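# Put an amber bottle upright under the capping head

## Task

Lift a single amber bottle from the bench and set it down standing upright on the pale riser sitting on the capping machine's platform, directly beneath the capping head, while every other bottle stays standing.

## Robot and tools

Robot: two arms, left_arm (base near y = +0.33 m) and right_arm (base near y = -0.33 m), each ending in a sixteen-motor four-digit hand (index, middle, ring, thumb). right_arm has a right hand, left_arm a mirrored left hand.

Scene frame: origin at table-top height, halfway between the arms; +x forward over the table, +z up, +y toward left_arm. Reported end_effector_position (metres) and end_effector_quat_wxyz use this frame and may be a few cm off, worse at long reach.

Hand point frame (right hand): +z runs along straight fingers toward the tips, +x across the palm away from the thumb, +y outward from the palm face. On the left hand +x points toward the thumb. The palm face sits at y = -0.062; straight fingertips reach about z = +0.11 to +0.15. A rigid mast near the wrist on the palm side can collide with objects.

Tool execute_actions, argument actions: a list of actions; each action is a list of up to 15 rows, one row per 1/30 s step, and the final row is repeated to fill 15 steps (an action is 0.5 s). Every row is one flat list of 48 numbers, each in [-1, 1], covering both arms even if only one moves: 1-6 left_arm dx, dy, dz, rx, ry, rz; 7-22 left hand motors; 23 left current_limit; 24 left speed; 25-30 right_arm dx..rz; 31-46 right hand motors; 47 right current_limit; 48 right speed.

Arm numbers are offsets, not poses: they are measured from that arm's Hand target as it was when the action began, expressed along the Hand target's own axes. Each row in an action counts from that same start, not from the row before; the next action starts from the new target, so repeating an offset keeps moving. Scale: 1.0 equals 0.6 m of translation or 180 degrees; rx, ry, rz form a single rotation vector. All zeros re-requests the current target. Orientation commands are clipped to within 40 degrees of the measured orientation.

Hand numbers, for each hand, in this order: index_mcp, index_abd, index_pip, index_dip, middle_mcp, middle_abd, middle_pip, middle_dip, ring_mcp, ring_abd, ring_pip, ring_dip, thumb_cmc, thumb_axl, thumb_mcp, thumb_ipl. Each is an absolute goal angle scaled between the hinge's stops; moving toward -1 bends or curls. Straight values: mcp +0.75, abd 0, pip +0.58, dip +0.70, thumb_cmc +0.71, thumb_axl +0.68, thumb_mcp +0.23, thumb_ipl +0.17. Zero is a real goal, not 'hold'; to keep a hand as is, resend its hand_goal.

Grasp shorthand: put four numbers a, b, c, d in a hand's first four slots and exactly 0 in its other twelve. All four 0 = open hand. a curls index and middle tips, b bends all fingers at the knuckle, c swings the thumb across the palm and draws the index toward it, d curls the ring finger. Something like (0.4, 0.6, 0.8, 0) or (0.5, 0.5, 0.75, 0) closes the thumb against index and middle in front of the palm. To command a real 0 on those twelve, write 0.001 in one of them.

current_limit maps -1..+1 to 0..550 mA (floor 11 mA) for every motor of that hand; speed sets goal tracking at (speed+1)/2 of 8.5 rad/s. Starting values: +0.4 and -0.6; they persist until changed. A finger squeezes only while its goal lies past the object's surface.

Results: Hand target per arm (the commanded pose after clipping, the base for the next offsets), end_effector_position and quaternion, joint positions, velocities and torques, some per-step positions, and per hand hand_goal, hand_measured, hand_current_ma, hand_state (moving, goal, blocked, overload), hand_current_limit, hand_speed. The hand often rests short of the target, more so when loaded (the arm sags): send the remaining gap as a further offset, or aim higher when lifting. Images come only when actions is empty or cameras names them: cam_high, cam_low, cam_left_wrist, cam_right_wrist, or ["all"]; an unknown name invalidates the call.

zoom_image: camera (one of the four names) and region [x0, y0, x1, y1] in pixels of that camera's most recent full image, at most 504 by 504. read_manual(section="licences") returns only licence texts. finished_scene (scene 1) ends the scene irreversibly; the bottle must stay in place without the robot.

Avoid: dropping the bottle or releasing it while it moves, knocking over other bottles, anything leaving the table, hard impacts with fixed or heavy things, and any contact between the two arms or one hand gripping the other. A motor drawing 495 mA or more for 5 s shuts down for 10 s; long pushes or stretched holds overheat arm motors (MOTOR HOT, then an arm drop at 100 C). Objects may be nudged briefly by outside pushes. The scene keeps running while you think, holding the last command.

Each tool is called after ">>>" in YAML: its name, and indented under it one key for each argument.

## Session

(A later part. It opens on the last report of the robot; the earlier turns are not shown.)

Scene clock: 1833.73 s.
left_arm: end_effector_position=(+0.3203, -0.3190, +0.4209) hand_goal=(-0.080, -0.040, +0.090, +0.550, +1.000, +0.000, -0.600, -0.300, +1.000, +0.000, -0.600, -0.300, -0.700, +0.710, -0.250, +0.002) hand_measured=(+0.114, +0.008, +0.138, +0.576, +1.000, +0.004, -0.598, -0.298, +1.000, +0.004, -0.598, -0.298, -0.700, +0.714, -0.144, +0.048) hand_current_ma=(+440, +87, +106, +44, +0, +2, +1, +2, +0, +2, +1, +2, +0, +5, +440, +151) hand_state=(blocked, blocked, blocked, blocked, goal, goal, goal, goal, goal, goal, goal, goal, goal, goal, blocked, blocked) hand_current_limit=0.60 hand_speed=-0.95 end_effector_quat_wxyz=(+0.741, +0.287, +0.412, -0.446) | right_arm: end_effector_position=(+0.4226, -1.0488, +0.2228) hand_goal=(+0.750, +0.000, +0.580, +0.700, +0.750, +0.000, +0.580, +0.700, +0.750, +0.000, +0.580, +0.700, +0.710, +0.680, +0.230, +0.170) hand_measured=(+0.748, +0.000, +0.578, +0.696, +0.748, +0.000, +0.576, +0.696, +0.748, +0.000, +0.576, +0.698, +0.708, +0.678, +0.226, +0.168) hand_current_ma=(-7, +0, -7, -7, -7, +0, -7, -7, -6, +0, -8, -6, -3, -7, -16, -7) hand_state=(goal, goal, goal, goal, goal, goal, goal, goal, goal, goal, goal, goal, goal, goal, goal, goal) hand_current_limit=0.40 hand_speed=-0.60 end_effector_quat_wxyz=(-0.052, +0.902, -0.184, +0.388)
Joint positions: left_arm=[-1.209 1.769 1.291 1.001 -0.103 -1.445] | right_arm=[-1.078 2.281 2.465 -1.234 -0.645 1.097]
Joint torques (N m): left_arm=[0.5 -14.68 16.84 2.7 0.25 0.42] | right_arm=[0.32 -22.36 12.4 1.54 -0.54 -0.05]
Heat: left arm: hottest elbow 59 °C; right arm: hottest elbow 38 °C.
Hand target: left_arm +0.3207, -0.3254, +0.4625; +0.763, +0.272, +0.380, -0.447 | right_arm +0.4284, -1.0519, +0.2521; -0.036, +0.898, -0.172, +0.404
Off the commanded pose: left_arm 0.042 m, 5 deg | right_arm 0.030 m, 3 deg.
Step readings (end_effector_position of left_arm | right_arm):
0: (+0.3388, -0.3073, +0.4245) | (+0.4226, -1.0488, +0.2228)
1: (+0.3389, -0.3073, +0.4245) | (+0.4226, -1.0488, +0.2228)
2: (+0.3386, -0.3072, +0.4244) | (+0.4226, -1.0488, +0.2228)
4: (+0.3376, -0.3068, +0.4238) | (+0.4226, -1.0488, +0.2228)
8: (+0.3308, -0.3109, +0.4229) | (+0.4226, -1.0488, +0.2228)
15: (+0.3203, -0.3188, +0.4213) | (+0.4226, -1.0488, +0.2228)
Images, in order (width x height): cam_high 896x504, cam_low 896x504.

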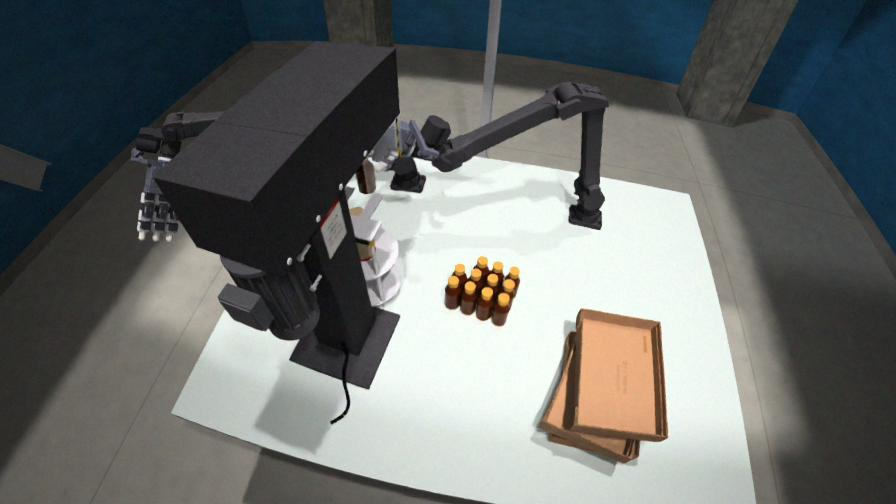

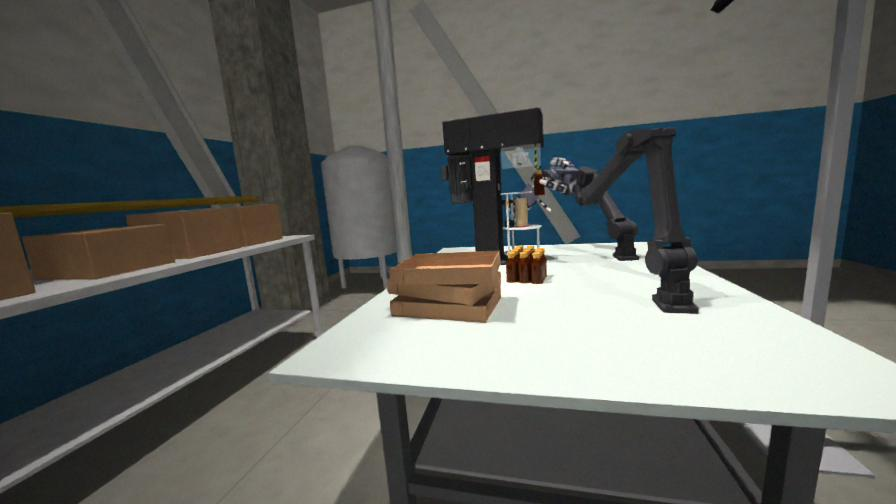

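>>> execute_actions:
  actions:
    - [[0.013,0.0458,0.016,0,0,0,-0.08,-0.04,0.09,0.55,1.0,0.0,-0.6,-0.3,1.0,0.0,-0.6,-0.3,-0.70,0.71,-0.25,0.001,0.6,-0.95,0,0,0,0,0,0,0,0,0,0,0,0,0,0,0,0,0,0,0,0,0,0,0.4,-0.6]]
  cameras: ["cam_high", "cam_low"]

>>> zoom_image:
  camera: "cam_high"
  region: [335, 165, 395, 225]

>>> zoom_image:
  camera: "cam_low"
  region: [490, 145, 570, 225]

Scene clock: 1841.10 s.
left_arm: end_effector_position=(+0.3475, -0.3159, +0.4266) hand_goal=(-0.080, -0.040, +0.090, +0.550, +1.000, +0.000, -0.600, -0.300, +1.000, +0.000, -0.600, -0.300, -0.700, +0.710, -0.250, +0.002) hand_measured=(+0.114, +0.008, +0.138, +0.576, +1.000, +0.004, -0.598, -0.298, +1.000, +0.004, -0.598, -0.298, -0.704, +0.714, -0.144, +0.048) hand_current_ma=(+440, +87, +106, +44, +0, +2, +1, +2, +0, +2, +1, +2, -2, +4, +440, +151) hand_state=(blocked, blocked, blocked, blocked, goal, goal, goal, goal, goal, goal, goal, goal, goal, goal, blocked, blocked) hand_current_limit=0.60 hand_speed=-0.95 end_effector_quat_wxyz=(+0.748, +0.286, +0.405, -0.442) | right_arm: end_effector_position=(+0.4226, -1.0488, +0.2228) hand_goal=(+0.750, +0.000, +0.580, +0.700, +0.750, +0.000, +0.580, +0.700, +0.750, +0.000, +0.580, +0.700, +0.710, +0.680, +0.230, +0.170) hand_measured=(+0.748, +0.000, +0.578, +0.696, +0.748, +0.000, +0.576, +0.696, +0.748, +0.000, +0.576, +0.698, +0.708, +0.678, +0.226, +0.168) hand_current_ma=(-7, +0, -7, -7, -7, +0, -7, -7, -6, +0, -8, -6, -3, -7, -16, -7) hand_state=(goal, goal, goal, goal, goal, goal, goal, goal, goal, goal, goal, goal, goal, goal, goal, goal) hand_current_limit=0.40 hand_speed=-0.60 end_effector_quat_wxyz=(-0.052, +0.902, -0.184, +0.388)
Joint positions: left_arm=[-1.163 1.786 1.32 1.001 -0.065 -1.452] | right_arm=[-1.078 2.281 2.465 -1.234 -0.645 1.097]
Joint torques (N m): left_arm=[1.2 -14.39 16.96 2.11 0.41 0.21] | right_arm=[0.32 -22.24 12.38 1.55 -0.54 -0.05]
Heat: left arm: hottest elbow 58 °C; right arm: hottest elbow 38 °C.
Hand target: left_arm +0.3508, -0.3238, +0.4638; +0.763, +0.271, +0.379, -0.447 | right_arm +0.4284, -1.0519, +0.2521; -0.036, +0.898, -0.172, +0.404
Off the commanded pose: left_arm 0.038 m, 4 deg | right_arm 0.030 m, 3 deg.
Step readings (end_effector_position of left_arm | right_arm):
0: (+0.3203, -0.3191, +0.4215) | (+0.4226, -1.0488, +0.2228)
1: (+0.3202, -0.3191, +0.4215) | (+0.4226, -1.0488, +0.2228)
2: (+0.3199, -0.3197, +0.4222) | (+0.4226, -1.0488, +0.2228)
4: (+0.3214, -0.3214, +0.4236) | (+0.4226, -1.0488, +0.2228)
8: (+0.3300, -0.3216, +0.4260) | (+0.4226, -1.0488, +0.2228)
15: (+0.3462, -0.3158, +0.4268) | (+0.4226, -1.0488, +0.2228)
Images, in order (width x height): cam_high 896x504, cam_low 896x504.

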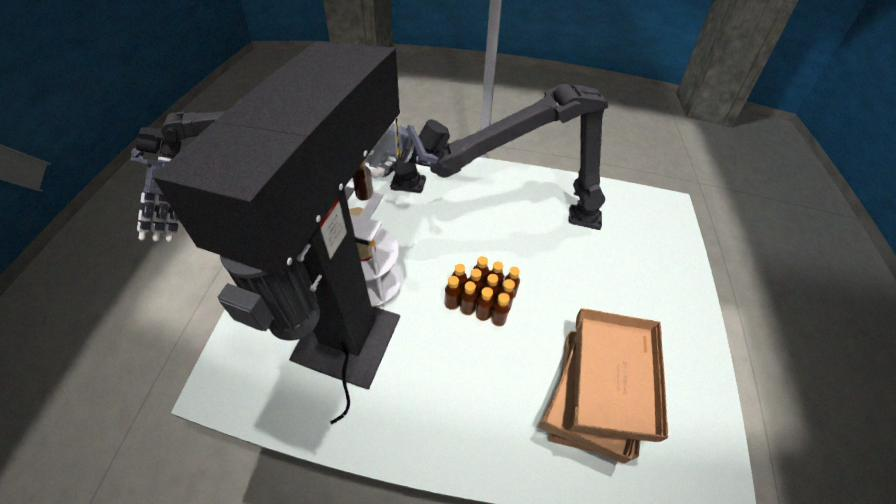

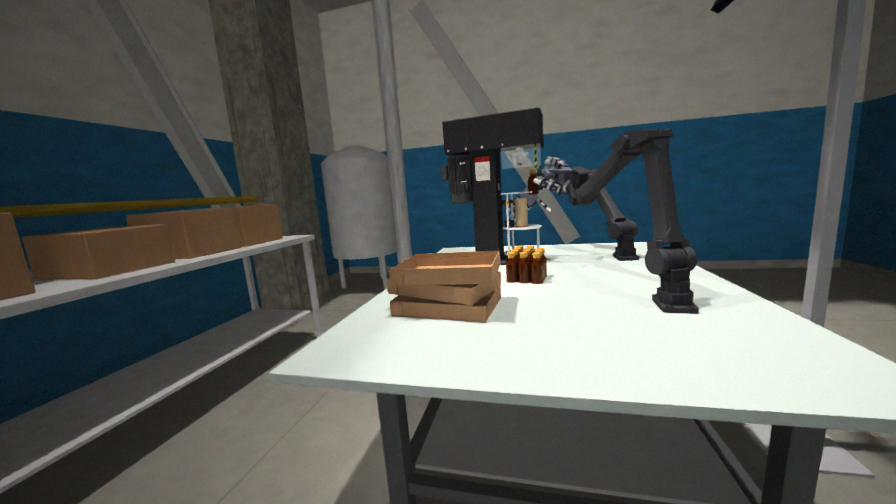

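Scaled by 8.400 from the camera's 896x504 image, which has a finer 1280x720 frame.

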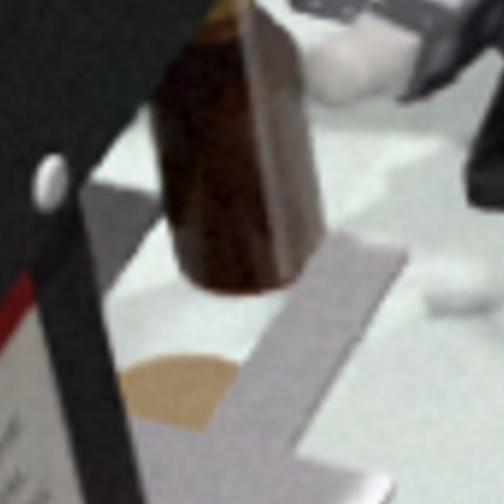

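Scaled by 6.300 from the camera's 896x504 image, which has a finer 1280x720 frame.

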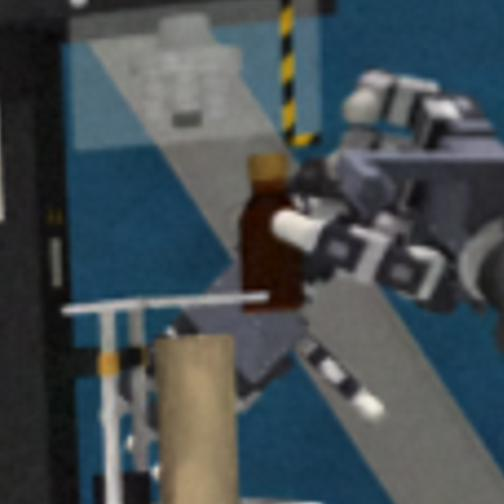

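>>> execute_actions:
  actions:
    - [[0.0137,-0.0093,0.0123,0,0,0,-0.08,-0.04,0.09,0.55,1.0,0.0,-0.6,-0.3,1.0,0.0,-0.6,-0.3,-0.70,0.71,-0.25,0.001,0.6,-0.95,0,0,0,0,0,0,0,0,0,0,0,0,0,0,0,0,0,0,0,0,0,0,0.4,-0.6]]
  cameras: ["cam_high", "cam_low"]

>>> zoom_image:
  camera: "cam_high"
  region: [335, 165, 395, 225]

>>> zoom_image:
  camera: "cam_low"
  region: [490, 145, 570, 225]

Scene clock: 1846.70 s.
left_arm: end_effector_position=(+0.3515, -0.3248, +0.4274) hand_goal=(-0.080, -0.040, +0.090, +0.550, +1.000, +0.000, -0.600, -0.300, +1.000, +0.000, -0.600, -0.300, -0.700, +0.710, -0.250, +0.002) hand_measured=(+0.106, +0.010, +0.138, +0.576, +1.000, +0.004, -0.598, -0.298, +1.000, +0.004, -0.598, -0.298, -0.722, +0.704, -0.144, +0.048) hand_current_ma=(+440, +94, +106, +44, +0, +2, +1, +2, +0, +2, +1, +2, -36, -8, +440, +151) hand_state=(blocked, blocked, blocked, blocked, goal, goal, goal, goal, goal, goal, goal, goal, blocked, goal, blocked, blocked) hand_current_limit=0.60 hand_speed=-0.95 end_effector_quat_wxyz=(+0.750, +0.281, +0.403, -0.442) | right_arm: end_effector_position=(+0.4226, -1.0488, +0.2228) hand_goal=(+0.750, +0.000, +0.580, +0.700, +0.750, +0.000, +0.580, +0.700, +0.750, +0.000, +0.580, +0.700, +0.710, +0.680, +0.230, +0.170) hand_measured=(+0.748, +0.000, +0.578, +0.696, +0.748, +0.000, +0.576, +0.696, +0.748, +0.000, +0.576, +0.698, +0.708, +0.678, +0.226, +0.168) hand_current_ma=(-7, +0, -7, -7, -7, +0, -7, -7, -6, +0, -8, -6, -3, -7, -16, -7) hand_state=(goal, goal, goal, goal, goal, goal, goal, goal, goal, goal, goal, goal, goal, goal, goal, goal) hand_current_limit=0.40 hand_speed=-0.60 end_effector_quat_wxyz=(-0.052, +0.902, -0.184, +0.388)
Joint positions: left_arm=[-1.163 1.813 1.356 1.001 -0.069 -1.452] | right_arm=[-1.078 2.281 2.465 -1.234 -0.645 1.097]
Joint torques (N m): left_arm=[-0.09 -15.09 17.02 1.95 0.31 0.28] | right_arm=[0.32 -22.18 12.4 1.54 -0.54 -0.04]
Heat: left arm: hottest elbow 58 °C; right arm: hottest elbow 38 °C.
Hand target: left_arm +0.3509, -0.3358, +0.4607; +0.763, +0.271, +0.380, -0.447 | right_arm +0.4284, -1.0519, +0.2521; -0.036, +0.898, -0.172, +0.404
Off the commanded pose: left_arm 0.035 m, 3 deg | right_arm 0.030 m, 3 deg.
Step readings (end_effector_position of left_arm | right_arm):
0: (+0.3475, -0.3159, +0.4268) | (+0.4226, -1.0488, +0.2228)
1: (+0.3476, -0.3161, +0.4268) | (+0.4226, -1.0488, +0.2228)
2: (+0.3477, -0.3165, +0.4268) | (+0.4226, -1.0488, +0.2228)
4: (+0.3487, -0.3189, +0.4275) | (+0.4226, -1.0488, +0.2228)
8: (+0.3507, -0.3234, +0.4278) | (+0.4226, -1.0488, +0.2228)
15: (+0.3515, -0.3248, +0.4271) | (+0.4226, -1.0488, +0.2228)
Images, in order (width x height): cam_high 896x504, cam_low 896x504.

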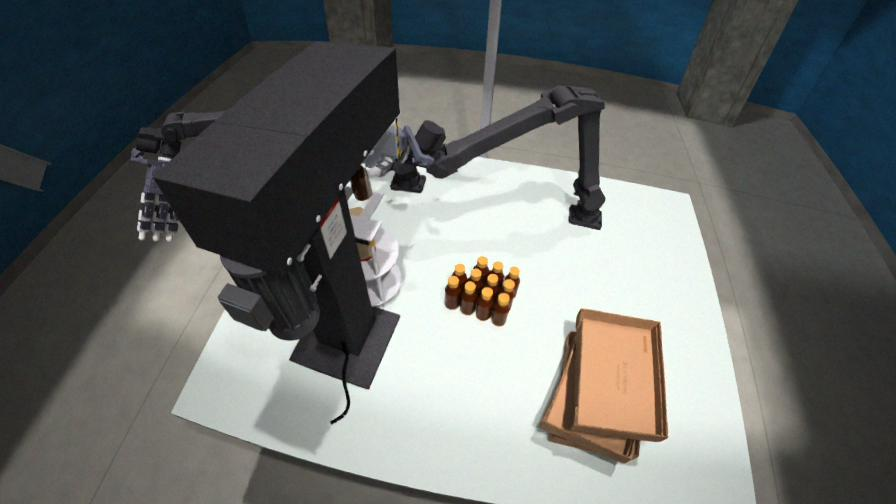

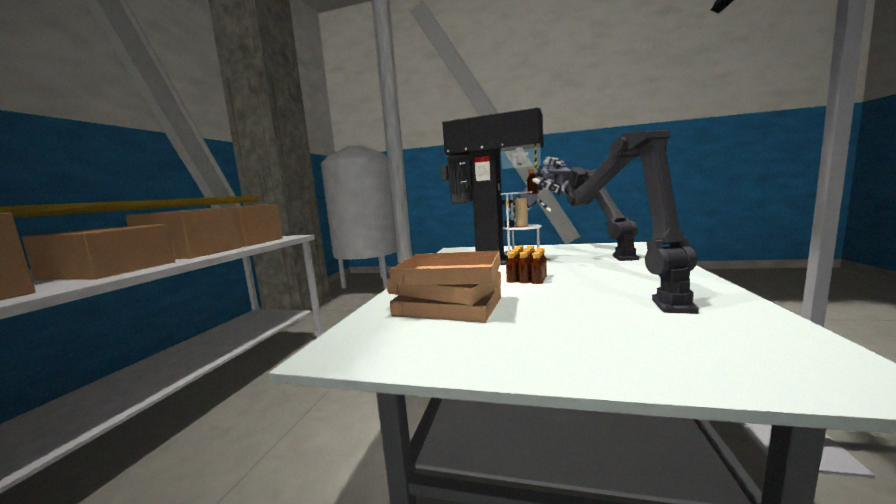

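Scaled by 8.400 from the camera's 896x504 image, which has a finer 1280x720 frame.

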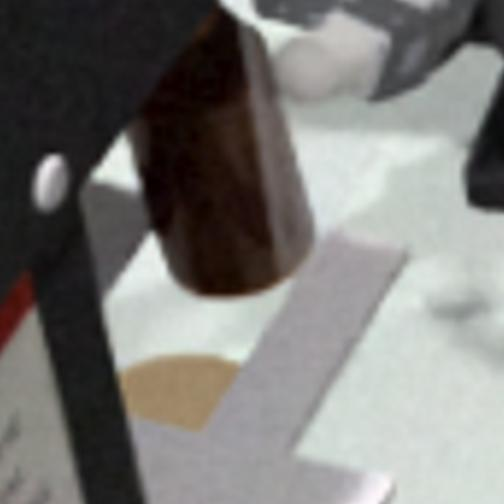

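Scaled by 6.300 from the camera's 896x504 image, which has a finer 1280x720 frame.

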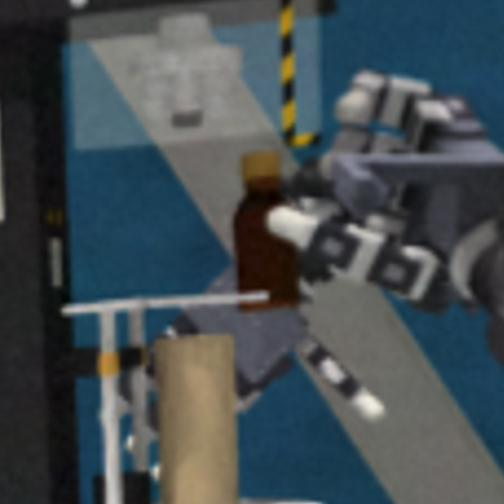

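>>> execute_actions:
  actions:
    - [[0.0063,0.0118,0.0076,0,0,0,-0.08,-0.04,0.09,0.55,1.0,0.0,-0.6,-0.3,1.0,0.0,-0.6,-0.3,-0.70,0.71,-0.25,0.001,0.6,-0.95,0,0,0,0,0,0,0,0,0,0,0,0,0,0,0,0,0,0,0,0,0,0,0.4,-0.6],[0.0125,0.0237,0.0151,0,0,0,-0.08,-0.04,0.09,0.55,1.0,0.0,-0.6,-0.3,1.0,0.0,-0.6,-0.3,-0.70,0.71,-0.25,0.001,0.6,-0.95,0,0,0,0,0,0,0,0,0,0,0,0,0,0,0,0,0,0,0,0,0,0,0.4,-0.6]]
  cameras: ["cam_high","cam_low"]

>>> zoom_image:
  camera: "cam_high"
  region: [335, 165, 395, 225]

>>> zoom_image:
  camera: "cam_low"
  region: [490, 145, 570, 225]

Scene clock: 1867.13 s.
left_arm: end_effector_position=(+0.3613, -0.3328, +0.4288) hand_goal=(-0.080, -0.040, +0.090, +0.550, +1.000, +0.000, -0.600, -0.300, +1.000, +0.000, -0.600, -0.300, -0.700, +0.710, -0.250, +0.002) hand_measured=(+0.084, +0.012, +0.138, +0.576, +1.000, +0.004, -0.598, -0.298, +1.000, +0.004, -0.598, -0.298, -0.720, +0.708, -0.146, +0.048) hand_current_ma=(+440, +96, +106, +44, +0, +2, +1, +2, +0, +2, +1, +2, -30, -2, +440, +149) hand_state=(blocked, blocked, blocked, blocked, goal, goal, goal, goal, goal, goal, goal, goal, goal, goal, blocked, blocked) hand_current_limit=0.60 hand_speed=-0.95 end_effector_quat_wxyz=(+0.750, +0.284, +0.400, -0.443) | right_arm: end_effector_position=(+0.4226, -1.0488, +0.2228) hand_goal=(+0.750, +0.000, +0.580, +0.700, +0.750, +0.000, +0.580, +0.700, +0.750, +0.000, +0.580, +0.700, +0.710, +0.680, +0.230, +0.170) hand_measured=(+0.748, +0.000, +0.578, +0.696, +0.748, +0.000, +0.576, +0.696, +0.748, +0.000, +0.576, +0.698, +0.708, +0.678, +0.226, +0.168) hand_current_ma=(-7, +0, -7, -7, -7, +0, -7, -7, -6, +0, -8, -6, -3, -7, -16, -7) hand_state=(goal, goal, goal, goal, goal, goal, goal, goal, goal, goal, goal, goal, goal, goal, goal, goal) hand_current_limit=0.40 hand_speed=-0.60 end_effector_quat_wxyz=(-0.052, +0.902, -0.184, +0.388)
Joint positions: left_arm=[-1.15 1.837 1.393 0.989 -0.05 -1.456] | right_arm=[-1.078 2.281 2.465 -1.234 -0.645 1.097]
Joint torques (N m): left_arm=[1.2 -15.09 16.88 1.88 0.44 0.21] | right_arm=[0.26 -22.3 12.4 1.55 -0.54 -0.04]
Heat: left arm: hottest elbow 64 °C; right arm: hottest elbow 38 °C.
Hand target: left_arm +0.3689, -0.3398, +0.4607; +0.763, +0.271, +0.380, -0.447 | right_arm +0.4284, -1.0519, +0.2521; -0.036, +0.898, -0.172, +0.404
Off the commanded pose: left_arm 0.034 m, 3 deg | right_arm 0.030 m, 3 deg.
Step readings (end_effector_position of left_arm | right_arm):
0: (+0.3515, -0.3248, +0.4274) | (+0.4226, -1.0488, +0.2228)
1: (+0.3515, -0.3249, +0.4271) | (+0.4226, -1.0488, +0.2228)
2: (+0.3515, -0.3252, +0.4275) | (+0.4226, -1.0488, +0.2228)
4: (+0.3515, -0.3276, +0.4285) | (+0.4226, -1.0488, +0.2228)
8: (+0.3543, -0.3326, +0.4308) | (+0.4226, -1.0488, +0.2228)
15: (+0.3595, -0.3328, +0.4302) | (+0.4226, -1.0488, +0.2228)
Images, in order (width x height): cam_high 896x504, cam_low 896x504.

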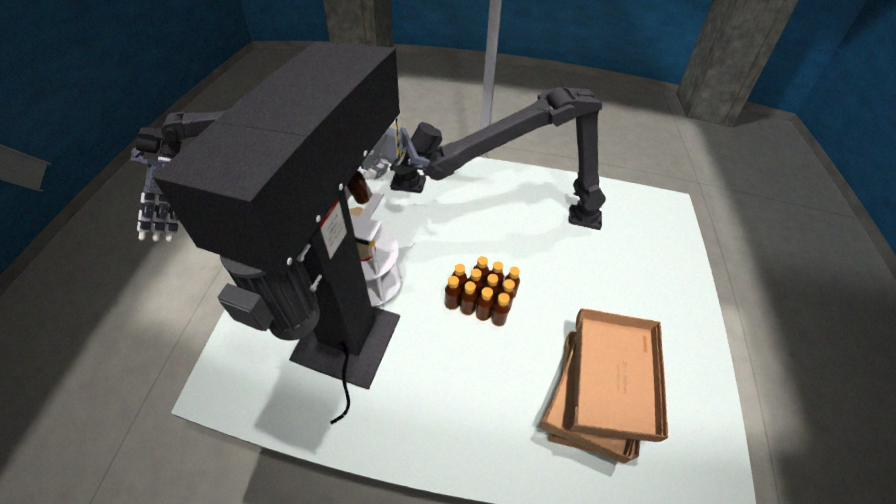

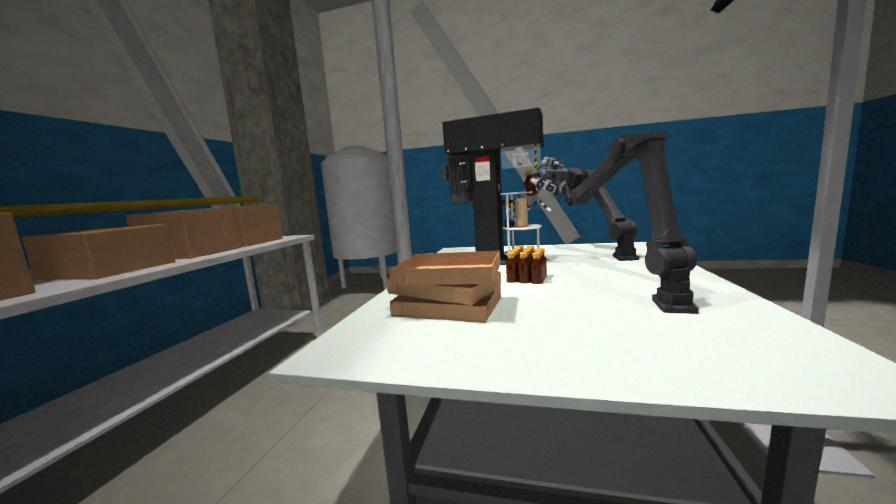

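Scaled by 8.400 from the camera's 896x504 image, which has a finer 1280x720 frame.

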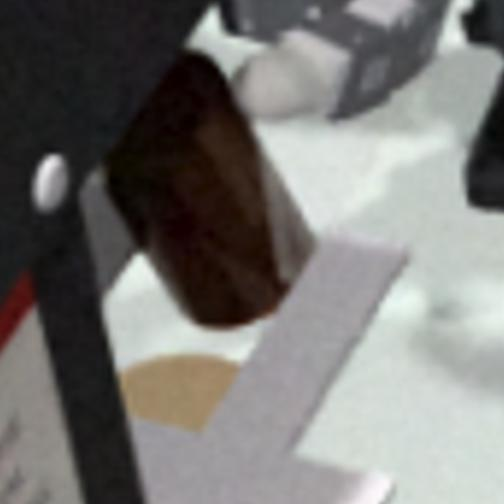

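Scaled by 6.300 from the camera's 896x504 image, which has a finer 1280x720 frame.

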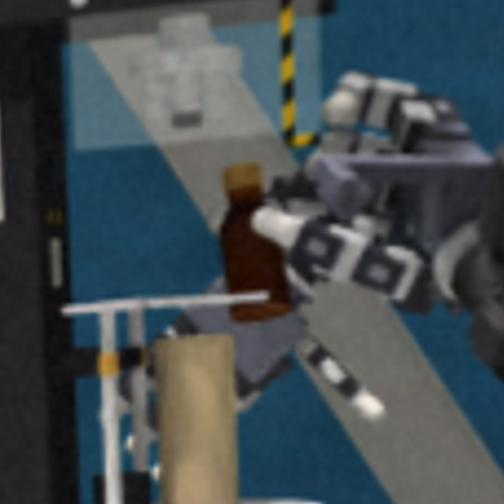

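>>> execute_actions:
  actions:
    - [[-0.0067,-0.0055,-0.009,0,0,0,-0.08,-0.04,0.09,0.55,1.0,0.0,-0.6,-0.3,1.0,0.0,-0.6,-0.3,-0.70,0.71,-0.25,0.001,0.6,-0.95,0,0,0,0,0,0,0,0,0,0,0,0,0,0,0,0,0,0,0,0,0,0,0.4,-0.6],[-0.0134,-0.011,-0.0181,0,0,0,-0.08,-0.04,0.09,0.55,1.0,0.0,-0.6,-0.3,1.0,0.0,-0.6,-0.3,-0.70,0.71,-0.25,0.001,0.6,-0.95,0,0,0,0,0,0,0,0,0,0,0,0,0,0,0,0,0,0,0,0,0,0,0.4,-0.6]]
  cameras: ["cam_high","cam_low"]

>>> zoom_image:
  camera: "cam_high"
  region: [335, 165, 395, 225]

>>> zoom_image:
  camera: "cam_low"
  region: [490, 145, 570, 225]

Scene clock: 1877.80 s.
left_arm: end_effector_position=(+0.3621, -0.3320, +0.4285) hand_goal=(-0.080, -0.040, +0.090, +0.550, +1.000, +0.000, -0.600, -0.300, +1.000, +0.000, -0.600, -0.300, -0.700, +0.710, -0.250, +0.002) hand_measured=(+0.084, +0.012, +0.138, +0.576, +1.000, +0.004, -0.598, -0.298, +1.000, +0.004, -0.598, -0.298, -0.718, +0.710, -0.146, +0.048) hand_current_ma=(+440, +96, +106, +44, +0, +2, +1, +2, +0, +2, +1, +2, -29, +0, +440, +149) hand_state=(blocked, blocked, blocked, blocked, goal, goal, goal, goal, goal, goal, goal, goal, goal, goal, blocked, blocked) hand_current_limit=0.60 hand_speed=-0.95 end_effector_quat_wxyz=(+0.751, +0.282, +0.402, -0.442) | right_arm: end_effector_position=(+0.4226, -1.0488, +0.2228) hand_goal=(+0.750, +0.000, +0.580, +0.700, +0.750, +0.000, +0.580, +0.700, +0.750, +0.000, +0.580, +0.700, +0.710, +0.680, +0.230, +0.170) hand_measured=(+0.748, +0.000, +0.578, +0.696, +0.748, +0.000, +0.576, +0.696, +0.748, +0.000, +0.576, +0.698, +0.708, +0.678, +0.226, +0.168) hand_current_ma=(-7, +0, -7, -7, -7, +0, -7, -7, -6, +0, -8, -6, -3, -7, -16, -7) hand_state=(goal, goal, goal, goal, goal, goal, goal, goal, goal, goal, goal, goal, goal, goal, goal, goal) hand_current_limit=0.40 hand_speed=-0.60 end_effector_quat_wxyz=(-0.052, +0.902, -0.184, +0.388)
Joint positions: left_arm=[-1.15 1.837 1.393 0.989 -0.056 -1.456] | right_arm=[-1.078 2.281 2.465 -1.234 -0.645 1.097]
Joint torques (N m): left_arm=[0.21 -16.97 13.63 2.43 0.23 0.23] | right_arm=[0.32 -22.24 12.38 1.52 -0.54 -0.05]
Heat: left arm: hottest elbow 61 °C; right arm: hottest elbow 38 °C.
Hand target: left_arm +0.3568, -0.3308, +0.4607; +0.763, +0.272, +0.380, -0.447 | right_arm +0.4284, -1.0519, +0.2521; -0.036, +0.898, -0.172, +0.404
Off the commanded pose: left_arm 0.033 m, 3 deg | right_arm 0.030 m, 3 deg.
Step readings (end_effector_position of left_arm | right_arm):
0: (+0.3613, -0.3328, +0.4288) | (+0.4226, -1.0488, +0.2228)
1: (+0.3613, -0.3328, +0.4288) | (+0.4226, -1.0488, +0.2228)
2: (+0.3613, -0.3328, +0.4288) | (+0.4226, -1.0488, +0.2228)
4: (+0.3615, -0.3326, +0.4287) | (+0.4226, -1.0488, +0.2228)
8: (+0.3620, -0.3321, +0.4286) | (+0.4226, -1.0488, +0.2228)
15: (+0.3621, -0.3320, +0.4285) | (+0.4226, -1.0488, +0.2228)
Images, in order (width x height): cam_high 896x504, cam_low 896x504.

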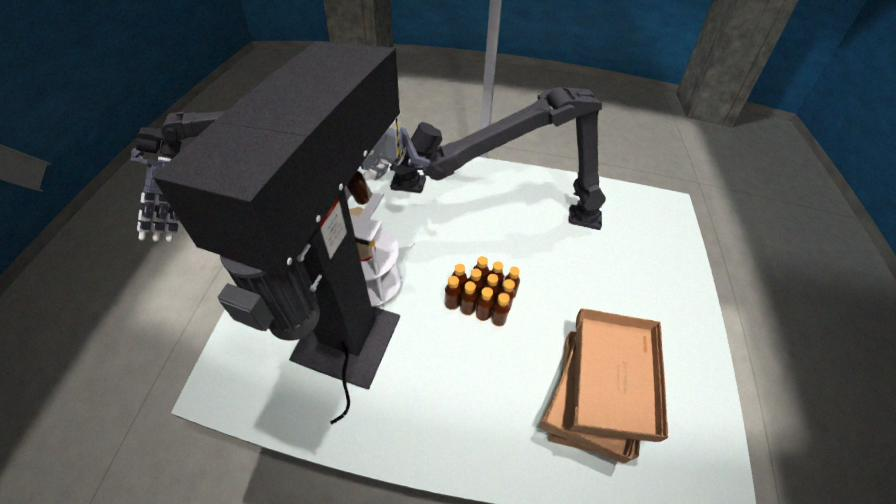

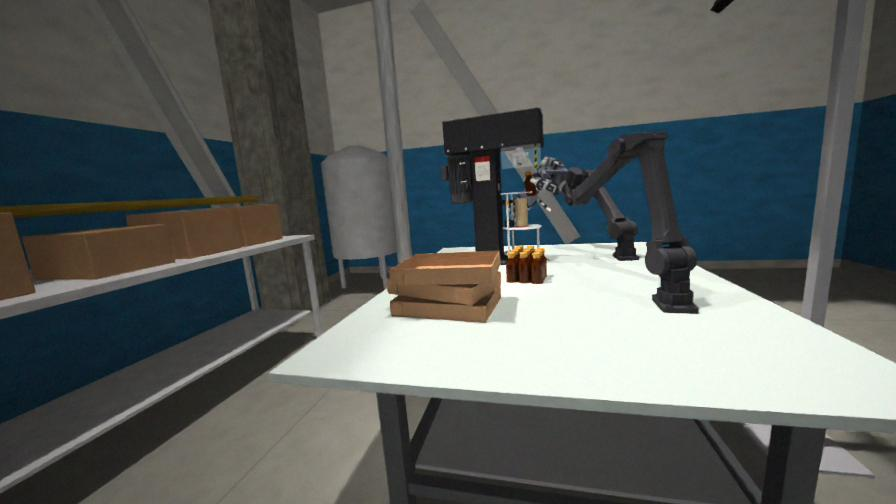

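Scaled by 8.400 from the camera's 896x504 image, which has a finer 1280x720 frame.

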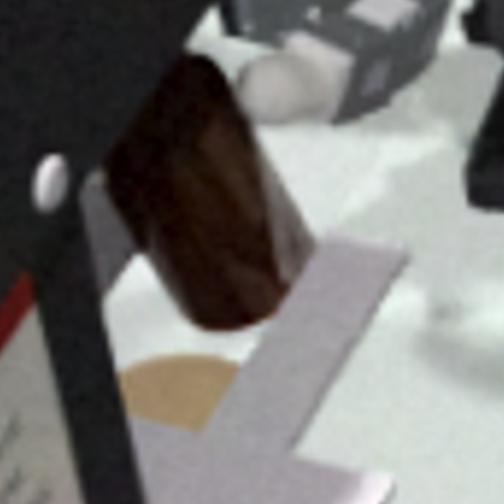

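Scaled by 6.300 from the camera's 896x504 image, which has a finer 1280x720 frame.

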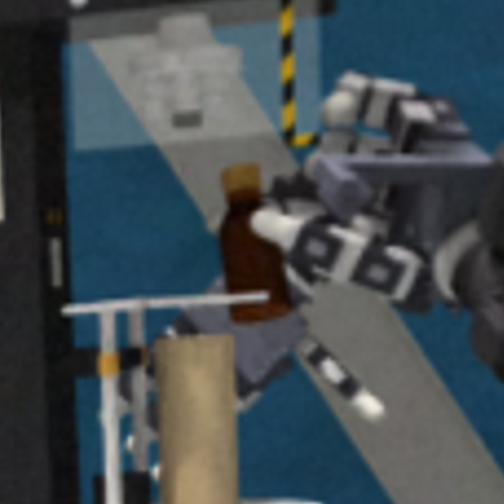

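>>> execute_actions:
  actions:
    - [[-0.006,0.0008,-0.009,0,0,0,-0.08,-0.04,0.09,0.55,1.0,0.0,-0.6,-0.3,1.0,0.0,-0.6,-0.3,-0.70,0.71,-0.25,0.001,0.6,-0.95,0,0,0,0,0,0,0,0,0,0,0,0,0,0,0,0,0,0,0,0,0,0,0.4,-0.6],[-0.0121,0.0016,-0.0179,0,0,0,-0.08,-0.04,0.09,0.55,1.0,0.0,-0.6,-0.3,1.0,0.0,-0.6,-0.3,-0.70,0.71,-0.25,0.001,0.6,-0.95,0,0,0,0,0,0,0,0,0,0,0,0,0,0,0,0,0,0,0,0,0,0,0.4,-0.6]]
  cameras: ["cam_high","cam_low"]

>>> zoom_image:
  camera: "cam_high"
  region: [335, 165, 395, 225]

>>> zoom_image:
  camera: "cam_low"
  region: [490, 145, 570, 225]

Scene clock: 1889.07 s.
left_arm: end_effector_position=(+0.3611, -0.3290, +0.4223) hand_goal=(-0.080, -0.040, +0.090, +0.550, +1.000, +0.000, -0.600, -0.300, +1.000, +0.000, -0.600, -0.300, -0.700, +0.710, -0.250, +0.002) hand_measured=(+0.084, +0.012, +0.138, +0.576, +1.000, +0.004, -0.598, -0.298, +1.000, +0.004, -0.598, -0.298, -0.710, +0.712, -0.146, +0.048) hand_current_ma=(+440, +96, +106, +44, +0, +2, +1, +2, +0, +2, +1, +2, -11, +1, +440, +149) hand_state=(blocked, blocked, blocked, blocked, goal, goal, goal, goal, goal, goal, goal, goal, goal, goal, blocked, blocked) hand_current_limit=0.60 hand_speed=-0.95 end_effector_quat_wxyz=(+0.748, +0.285, +0.406, -0.440) | right_arm: end_effector_position=(+0.4226, -1.0488, +0.2228) hand_goal=(+0.750, +0.000, +0.580, +0.700, +0.750, +0.000, +0.580, +0.700, +0.750, +0.000, +0.580, +0.700, +0.710, +0.680, +0.230, +0.170) hand_measured=(+0.748, +0.000, +0.578, +0.696, +0.748, +0.000, +0.576, +0.696, +0.748, +0.000, +0.576, +0.698, +0.708, +0.678, +0.226, +0.168) hand_current_ma=(-7, +0, -7, -7, -7, +0, -7, -7, -6, +0, -8, -6, -3, -7, -16, -7) hand_state=(goal, goal, goal, goal, goal, goal, goal, goal, goal, goal, goal, goal, goal, goal, goal, goal) hand_current_limit=0.40 hand_speed=-0.60 end_effector_quat_wxyz=(-0.052, +0.902, -0.184, +0.388)
Joint positions: left_arm=[-1.15 1.83 1.374 0.989 -0.058 -1.456] | right_arm=[-1.078 2.281 2.465 -1.234 -0.645 1.097]
Joint torques (N m): left_arm=[0.09 -18.55 11.78 2.93 0.24 0.27] | right_arm=[0.26 -22.36 12.4 1.57 -0.55 -0.05]
Heat: left arm: hottest elbow 58 °C; right arm: hottest elbow 38 °C.
Hand target: left_arm +0.3518, -0.3187, +0.4606; +0.763, +0.271, +0.380, -0.447 | right_arm +0.4284, -1.0519, +0.2521; -0.036, +0.898, -0.172, +0.404
Off the commanded pose: left_arm 0.041 m, 4 deg | right_arm 0.030 m, 3 deg.
Step readings (end_effector_position of left_arm | right_arm):
0: (+0.3621, -0.3320, +0.4285) | (+0.4226, -1.0488, +0.2228)
1: (+0.3621, -0.3320, +0.4285) | (+0.4226, -1.0488, +0.2228)
2: (+0.3621, -0.3320, +0.4285) | (+0.4226, -1.0488, +0.2228)
4: (+0.3621, -0.3319, +0.4283) | (+0.4226, -1.0488, +0.2228)
8: (+0.3616, -0.3304, +0.4257) | (+0.4226, -1.0488, +0.2228)
15: (+0.3612, -0.3292, +0.4224) | (+0.4226, -1.0488, +0.2228)
Images, in order (width x height): cam_high 896x504, cam_low 896x504.

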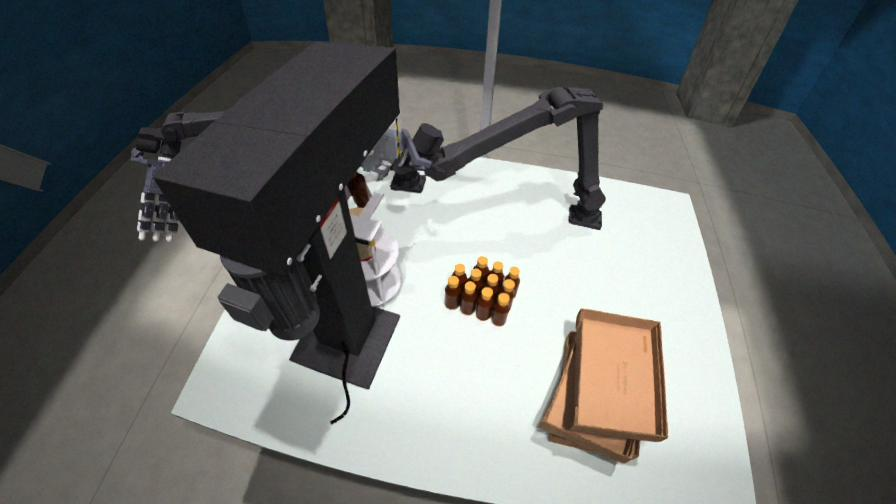

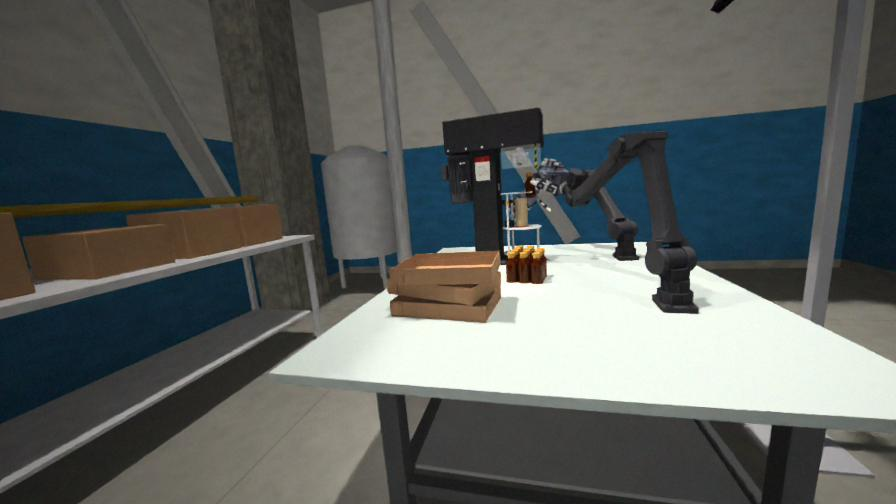

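Scaled by 8.400 from the camera's 896x504 image, which has a finer 1280x720 frame.

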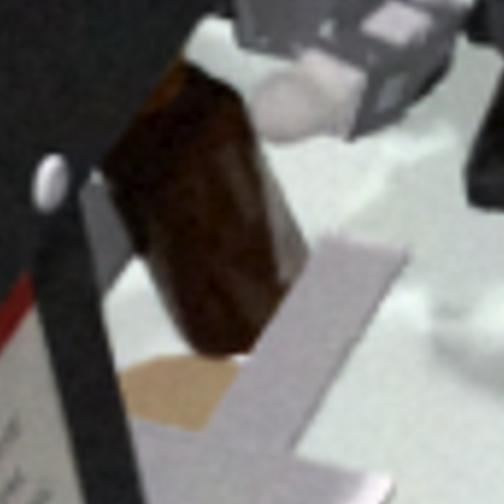

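Scaled by 6.300 from the camera's 896x504 image, which has a finer 1280x720 frame.

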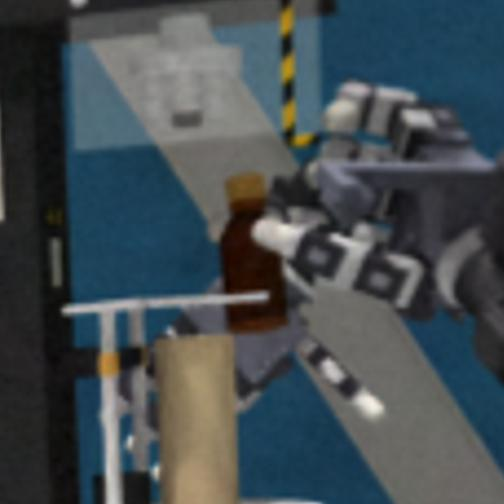

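>>> execute_actions:
  actions:
    - [[-0.0066,0.0025,-0.0055,0,0,0,-0.08,-0.04,0.09,0.55,1.0,0.0,-0.6,-0.3,1.0,0.0,-0.6,-0.3,-0.70,0.71,-0.25,0.001,0.6,-0.95,0,0,0,0,0,0,0,0,0,0,0,0,0,0,0,0,0,0,0,0,0,0,0.4,-0.6],[-0.0131,0.005,-0.0109,0,0,0,-0.08,-0.04,0.09,0.55,1.0,0.0,-0.6,-0.3,1.0,0.0,-0.6,-0.3,-0.70,0.71,-0.25,0.001,0.6,-0.95,0,0,0,0,0,0,0,0,0,0,0,0,0,0,0,0,0,0,0,0,0,0,0.4,-0.6]]
  cameras: ["cam_high","cam_low"]

>>> zoom_image:
  camera: "cam_high"
  region: [335, 165, 395, 225]

>>> zoom_image:
  camera: "cam_low"
  region: [490, 145, 570, 225]

Scene clock: 1916.30 s.
left_arm: end_effector_position=(+0.3576, -0.3200, +0.4260) hand_goal=(-0.080, -0.040, +0.090, +0.550, +1.000, +0.000, -0.600, -0.300, +1.000, +0.000, -0.600, -0.300, -0.700, +0.710, -0.250, +0.002) hand_measured=(+0.084, +0.012, +0.138, +0.576, +1.000, +0.004, -0.598, -0.298, +1.000, +0.004, -0.598, -0.298, -0.700, +0.716, -0.146, +0.048) hand_current_ma=(+440, +96, +106, +44, +0, +2, +1, +2, +0, +2, +1, +2, +0, +7, +440, +149) hand_state=(blocked, blocked, blocked, blocked, goal, goal, goal, goal, goal, goal, goal, goal, goal, goal, blocked, blocked) hand_current_limit=0.60 hand_speed=-0.95 end_effector_quat_wxyz=(+0.747, +0.285, +0.407, -0.441) | right_arm: end_effector_position=(+0.4226, -1.0488, +0.2228) hand_goal=(+0.750, +0.000, +0.580, +0.700, +0.750, +0.000, +0.580, +0.700, +0.750, +0.000, +0.580, +0.700, +0.710, +0.680, +0.230, +0.170) hand_measured=(+0.748, +0.000, +0.578, +0.696, +0.748, +0.000, +0.576, +0.696, +0.748, +0.000, +0.576, +0.698, +0.708, +0.678, +0.226, +0.168) hand_current_ma=(-7, +0, -7, -7, -7, +0, -7, -7, -6, +0, -8, -6, -3, -7, -16, -7) hand_state=(goal, goal, goal, goal, goal, goal, goal, goal, goal, goal, goal, goal, goal, goal, goal, goal) hand_current_limit=0.40 hand_speed=-0.60 end_effector_quat_wxyz=(-0.052, +0.902, -0.184, +0.388)
Joint positions: left_arm=[-1.15 1.803 1.345 0.989 -0.057 -1.459] | right_arm=[-1.078 2.281 2.465 -1.234 -0.645 1.097]
Joint torques (N m): left_arm=[0.79 -17.9 11.69 3.04 0.33 0.3] | right_arm=[0.32 -22.18 12.4 1.52 -0.54 -0.05]
Heat: left arm: hottest elbow 58 °C; right arm: hottest elbow 38 °C.
Hand target: left_arm +0.3498, -0.3087, +0.4638; +0.763, +0.271, +0.379, -0.447 | right_arm +0.4284, -1.0519, +0.2521; -0.036, +0.898, -0.172, +0.404
Off the commanded pose: left_arm 0.040 m, 4 deg | right_arm 0.030 m, 3 deg.
Step readings (end_effector_position of left_arm | right_arm):
0: (+0.3611, -0.3290, +0.4223) | (+0.4226, -1.0488, +0.2228)
1: (+0.3611, -0.3290, +0.4223) | (+0.4226, -1.0488, +0.2228)
2: (+0.3611, -0.3288, +0.4220) | (+0.4226, -1.0488, +0.2228)
4: (+0.3604, -0.3272, +0.4215) | (+0.4226, -1.0488, +0.2228)
8: (+0.3585, -0.3224, +0.4234) | (+0.4226, -1.0488, +0.2228)
15: (+0.3576, -0.3200, +0.4264) | (+0.4226, -1.0488, +0.2228)
Images, in order (width x height): cam_high 896x504, cam_low 896x504.

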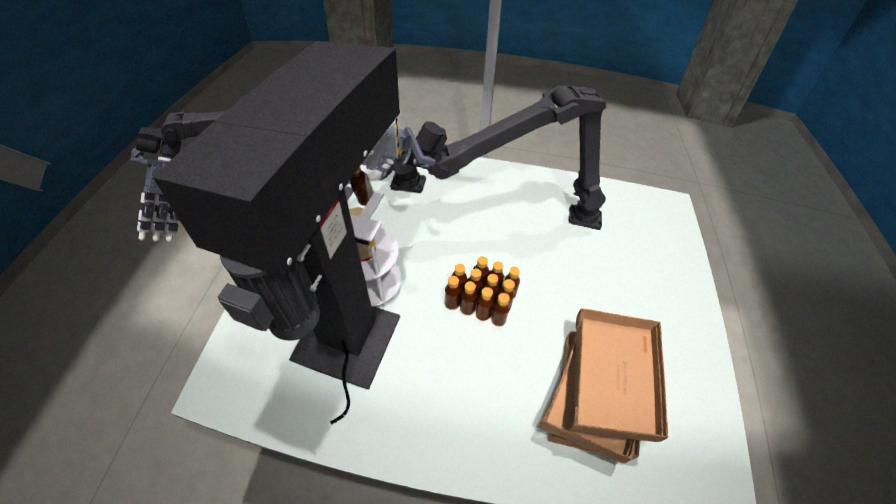

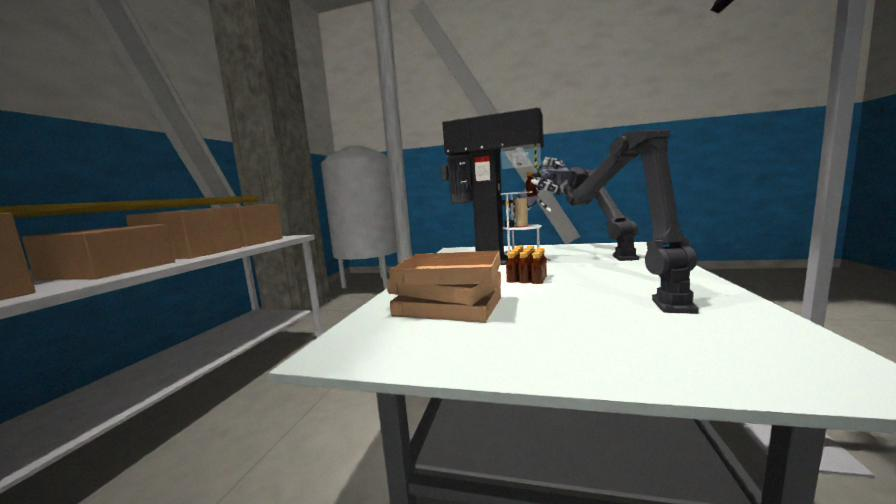

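Scaled by 8.400 from the camera's 896x504 image, which has a finer 1280x720 frame.

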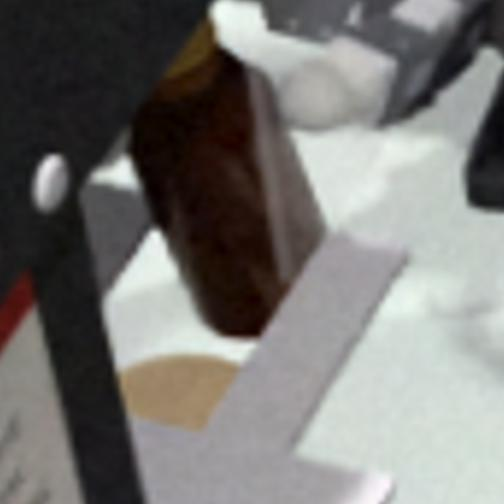

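Scaled by 6.300 from the camera's 896x504 image, which has a finer 1280x720 frame.

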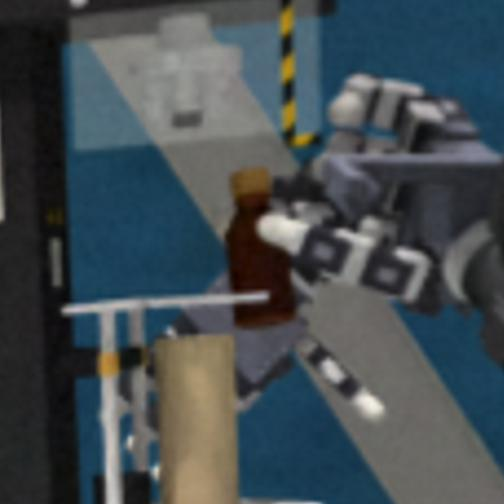

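>>> execute_actions:
  actions:
    - [[-0.0018,0.0029,-0.006,0,0,0,-0.08,-0.04,0.09,0.55,1.0,0.0,-0.6,-0.3,1.0,0.0,-0.6,-0.3,-0.70,0.71,-0.25,0.001,0.6,-0.95,0,0,0,0,0,0,0,0,0,0,0,0,0,0,0,0,0,0,0,0,0,0,0.4,-0.6],[-0.0036,0.0058,-0.0119,0,0,0,-0.08,-0.04,0.09,0.55,1.0,0.0,-0.6,-0.3,1.0,0.0,-0.6,-0.3,-0.70,0.71,-0.25,0.001,0.6,-0.95,0,0,0,0,0,0,0,0,0,0,0,0,0,0,0,0,0,0,0,0,0,0,0.4,-0.6]]
  cameras: ["cam_high","cam_low"]

>>> zoom_image:
  camera: "cam_high"
  region: [335, 165, 395, 225]

>>> zoom_image:
  camera: "cam_low"
  region: [490, 145, 570, 225]

Scene clock: 1921.87 s.
left_arm: end_effector_position=(+0.3547, -0.3144, +0.4210) hand_goal=(-0.080, -0.040, +0.090, +0.550, +1.000, +0.000, -0.600, -0.300, +1.000, +0.000, -0.600, -0.300, -0.700, +0.710, -0.250, +0.002) hand_measured=(+0.016, +0.010, +0.120, +0.566, +1.000, +0.004, -0.598, -0.298, +1.000, +0.004, -0.598, -0.298, -0.692, +0.716, -0.190, +0.028) hand_current_ma=(+307, +94, +56, +23, +0, +2, +1, +2, +0, +2, +1, +2, +8, +7, +214, +70) hand_state=(blocked, blocked, blocked, goal, goal, goal, goal, goal, goal, goal, goal, goal, goal, goal, blocked, blocked) hand_current_limit=0.60 hand_speed=-0.95 end_effector_quat_wxyz=(+0.743, +0.288, +0.411, -0.443) | right_arm: end_effector_position=(+0.4226, -1.0488, +0.2228) hand_goal=(+0.750, +0.000, +0.580, +0.700, +0.750, +0.000, +0.580, +0.700, +0.750, +0.000, +0.580, +0.700, +0.710, +0.680, +0.230, +0.170) hand_measured=(+0.748, +0.000, +0.578, +0.696, +0.748, +0.000, +0.576, +0.696, +0.748, +0.000, +0.576, +0.698, +0.708, +0.678, +0.226, +0.168) hand_current_ma=(-7, +0, -7, -7, -7, +0, -7, -7, -6, +0, -8, -6, -3, -7, -16, -7) hand_state=(goal, goal, goal, goal, goal, goal, goal, goal, goal, goal, goal, goal, goal, goal, goal, goal) hand_current_limit=0.40 hand_speed=-0.60 end_effector_quat_wxyz=(-0.052, +0.902, -0.184, +0.388)
Joint positions: left_arm=[-1.15 1.786 1.314 0.991 -0.053 -1.467] | right_arm=[-1.078 2.281 2.465 -1.234 -0.645 1.097]
Joint torques (N m): left_arm=[1.14 -17.49 11.82 3.59 0.25 0.29] | right_arm=[0.38 -22.3 12.38 1.54 -0.55 -0.05]
Heat: left arm: hottest elbow 57 °C; right arm: hottest elbow 38 °C.
Hand target: left_arm +0.3498, -0.3008, +0.4617; +0.763, +0.272, +0.380, -0.447 | right_arm +0.4284, -1.0519, +0.2521; -0.036, +0.898, -0.172, +0.404
Off the commanded pose: left_arm 0.043 m, 5 deg | right_arm 0.030 m, 3 deg.
Step readings (end_effector_position of left_arm | right_arm):
0: (+0.3576, -0.3199, +0.4255) | (+0.4226, -1.0488, +0.2228)
1: (+0.3576, -0.3200, +0.4255) | (+0.4226, -1.0488, +0.2228)
2: (+0.3575, -0.3199, +0.4249) | (+0.4226, -1.0488, +0.2228)
4: (+0.3569, -0.3191, +0.4239) | (+0.4226, -1.0488, +0.2228)
8: (+0.3555, -0.3166, +0.4214) | (+0.4226, -1.0488, +0.2228)
15: (+0.3547, -0.3144, +0.4219) | (+0.4226, -1.0488, +0.2228)
Images, in order (width x height): cam_high 896x504, cam_low 896x504.

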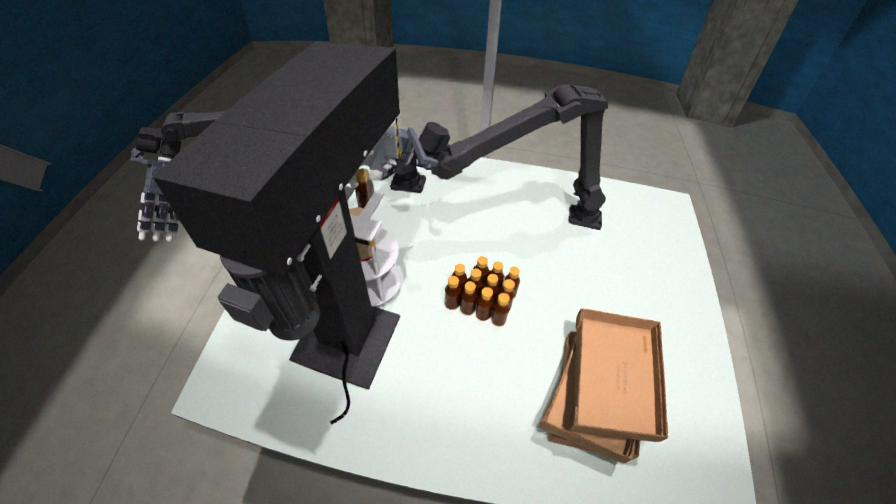

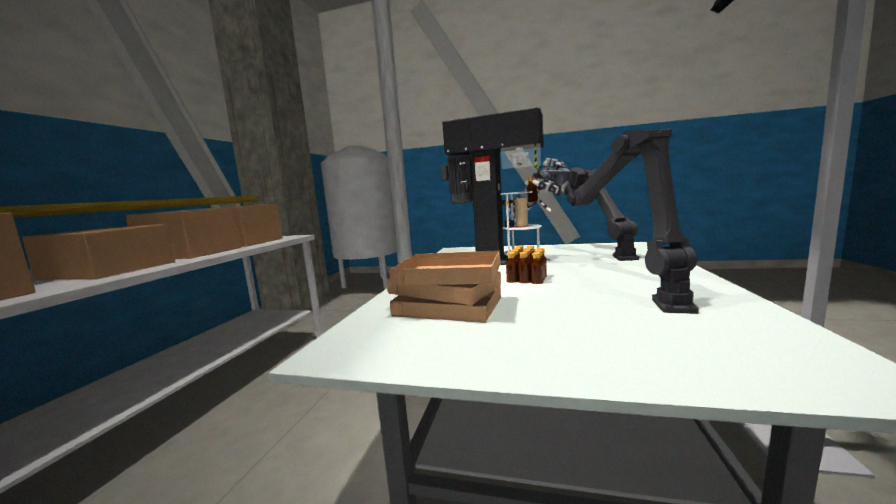

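Scaled by 8.400 from the camera's 896x504 image, which has a finer 1280x720 frame.

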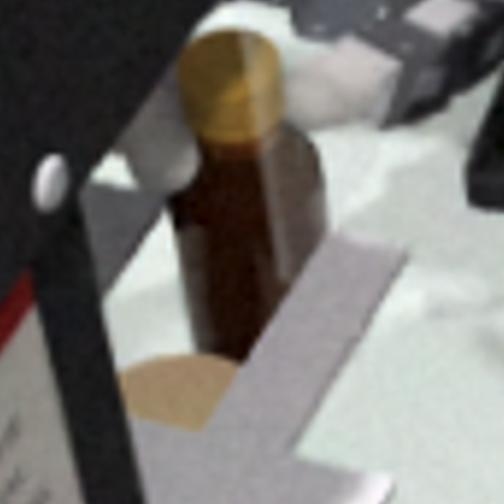

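Scaled by 6.300 from the camera's 896x504 image, which has a finer 1280x720 frame.

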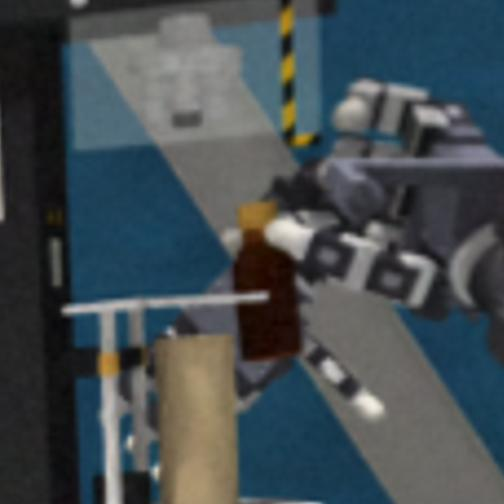

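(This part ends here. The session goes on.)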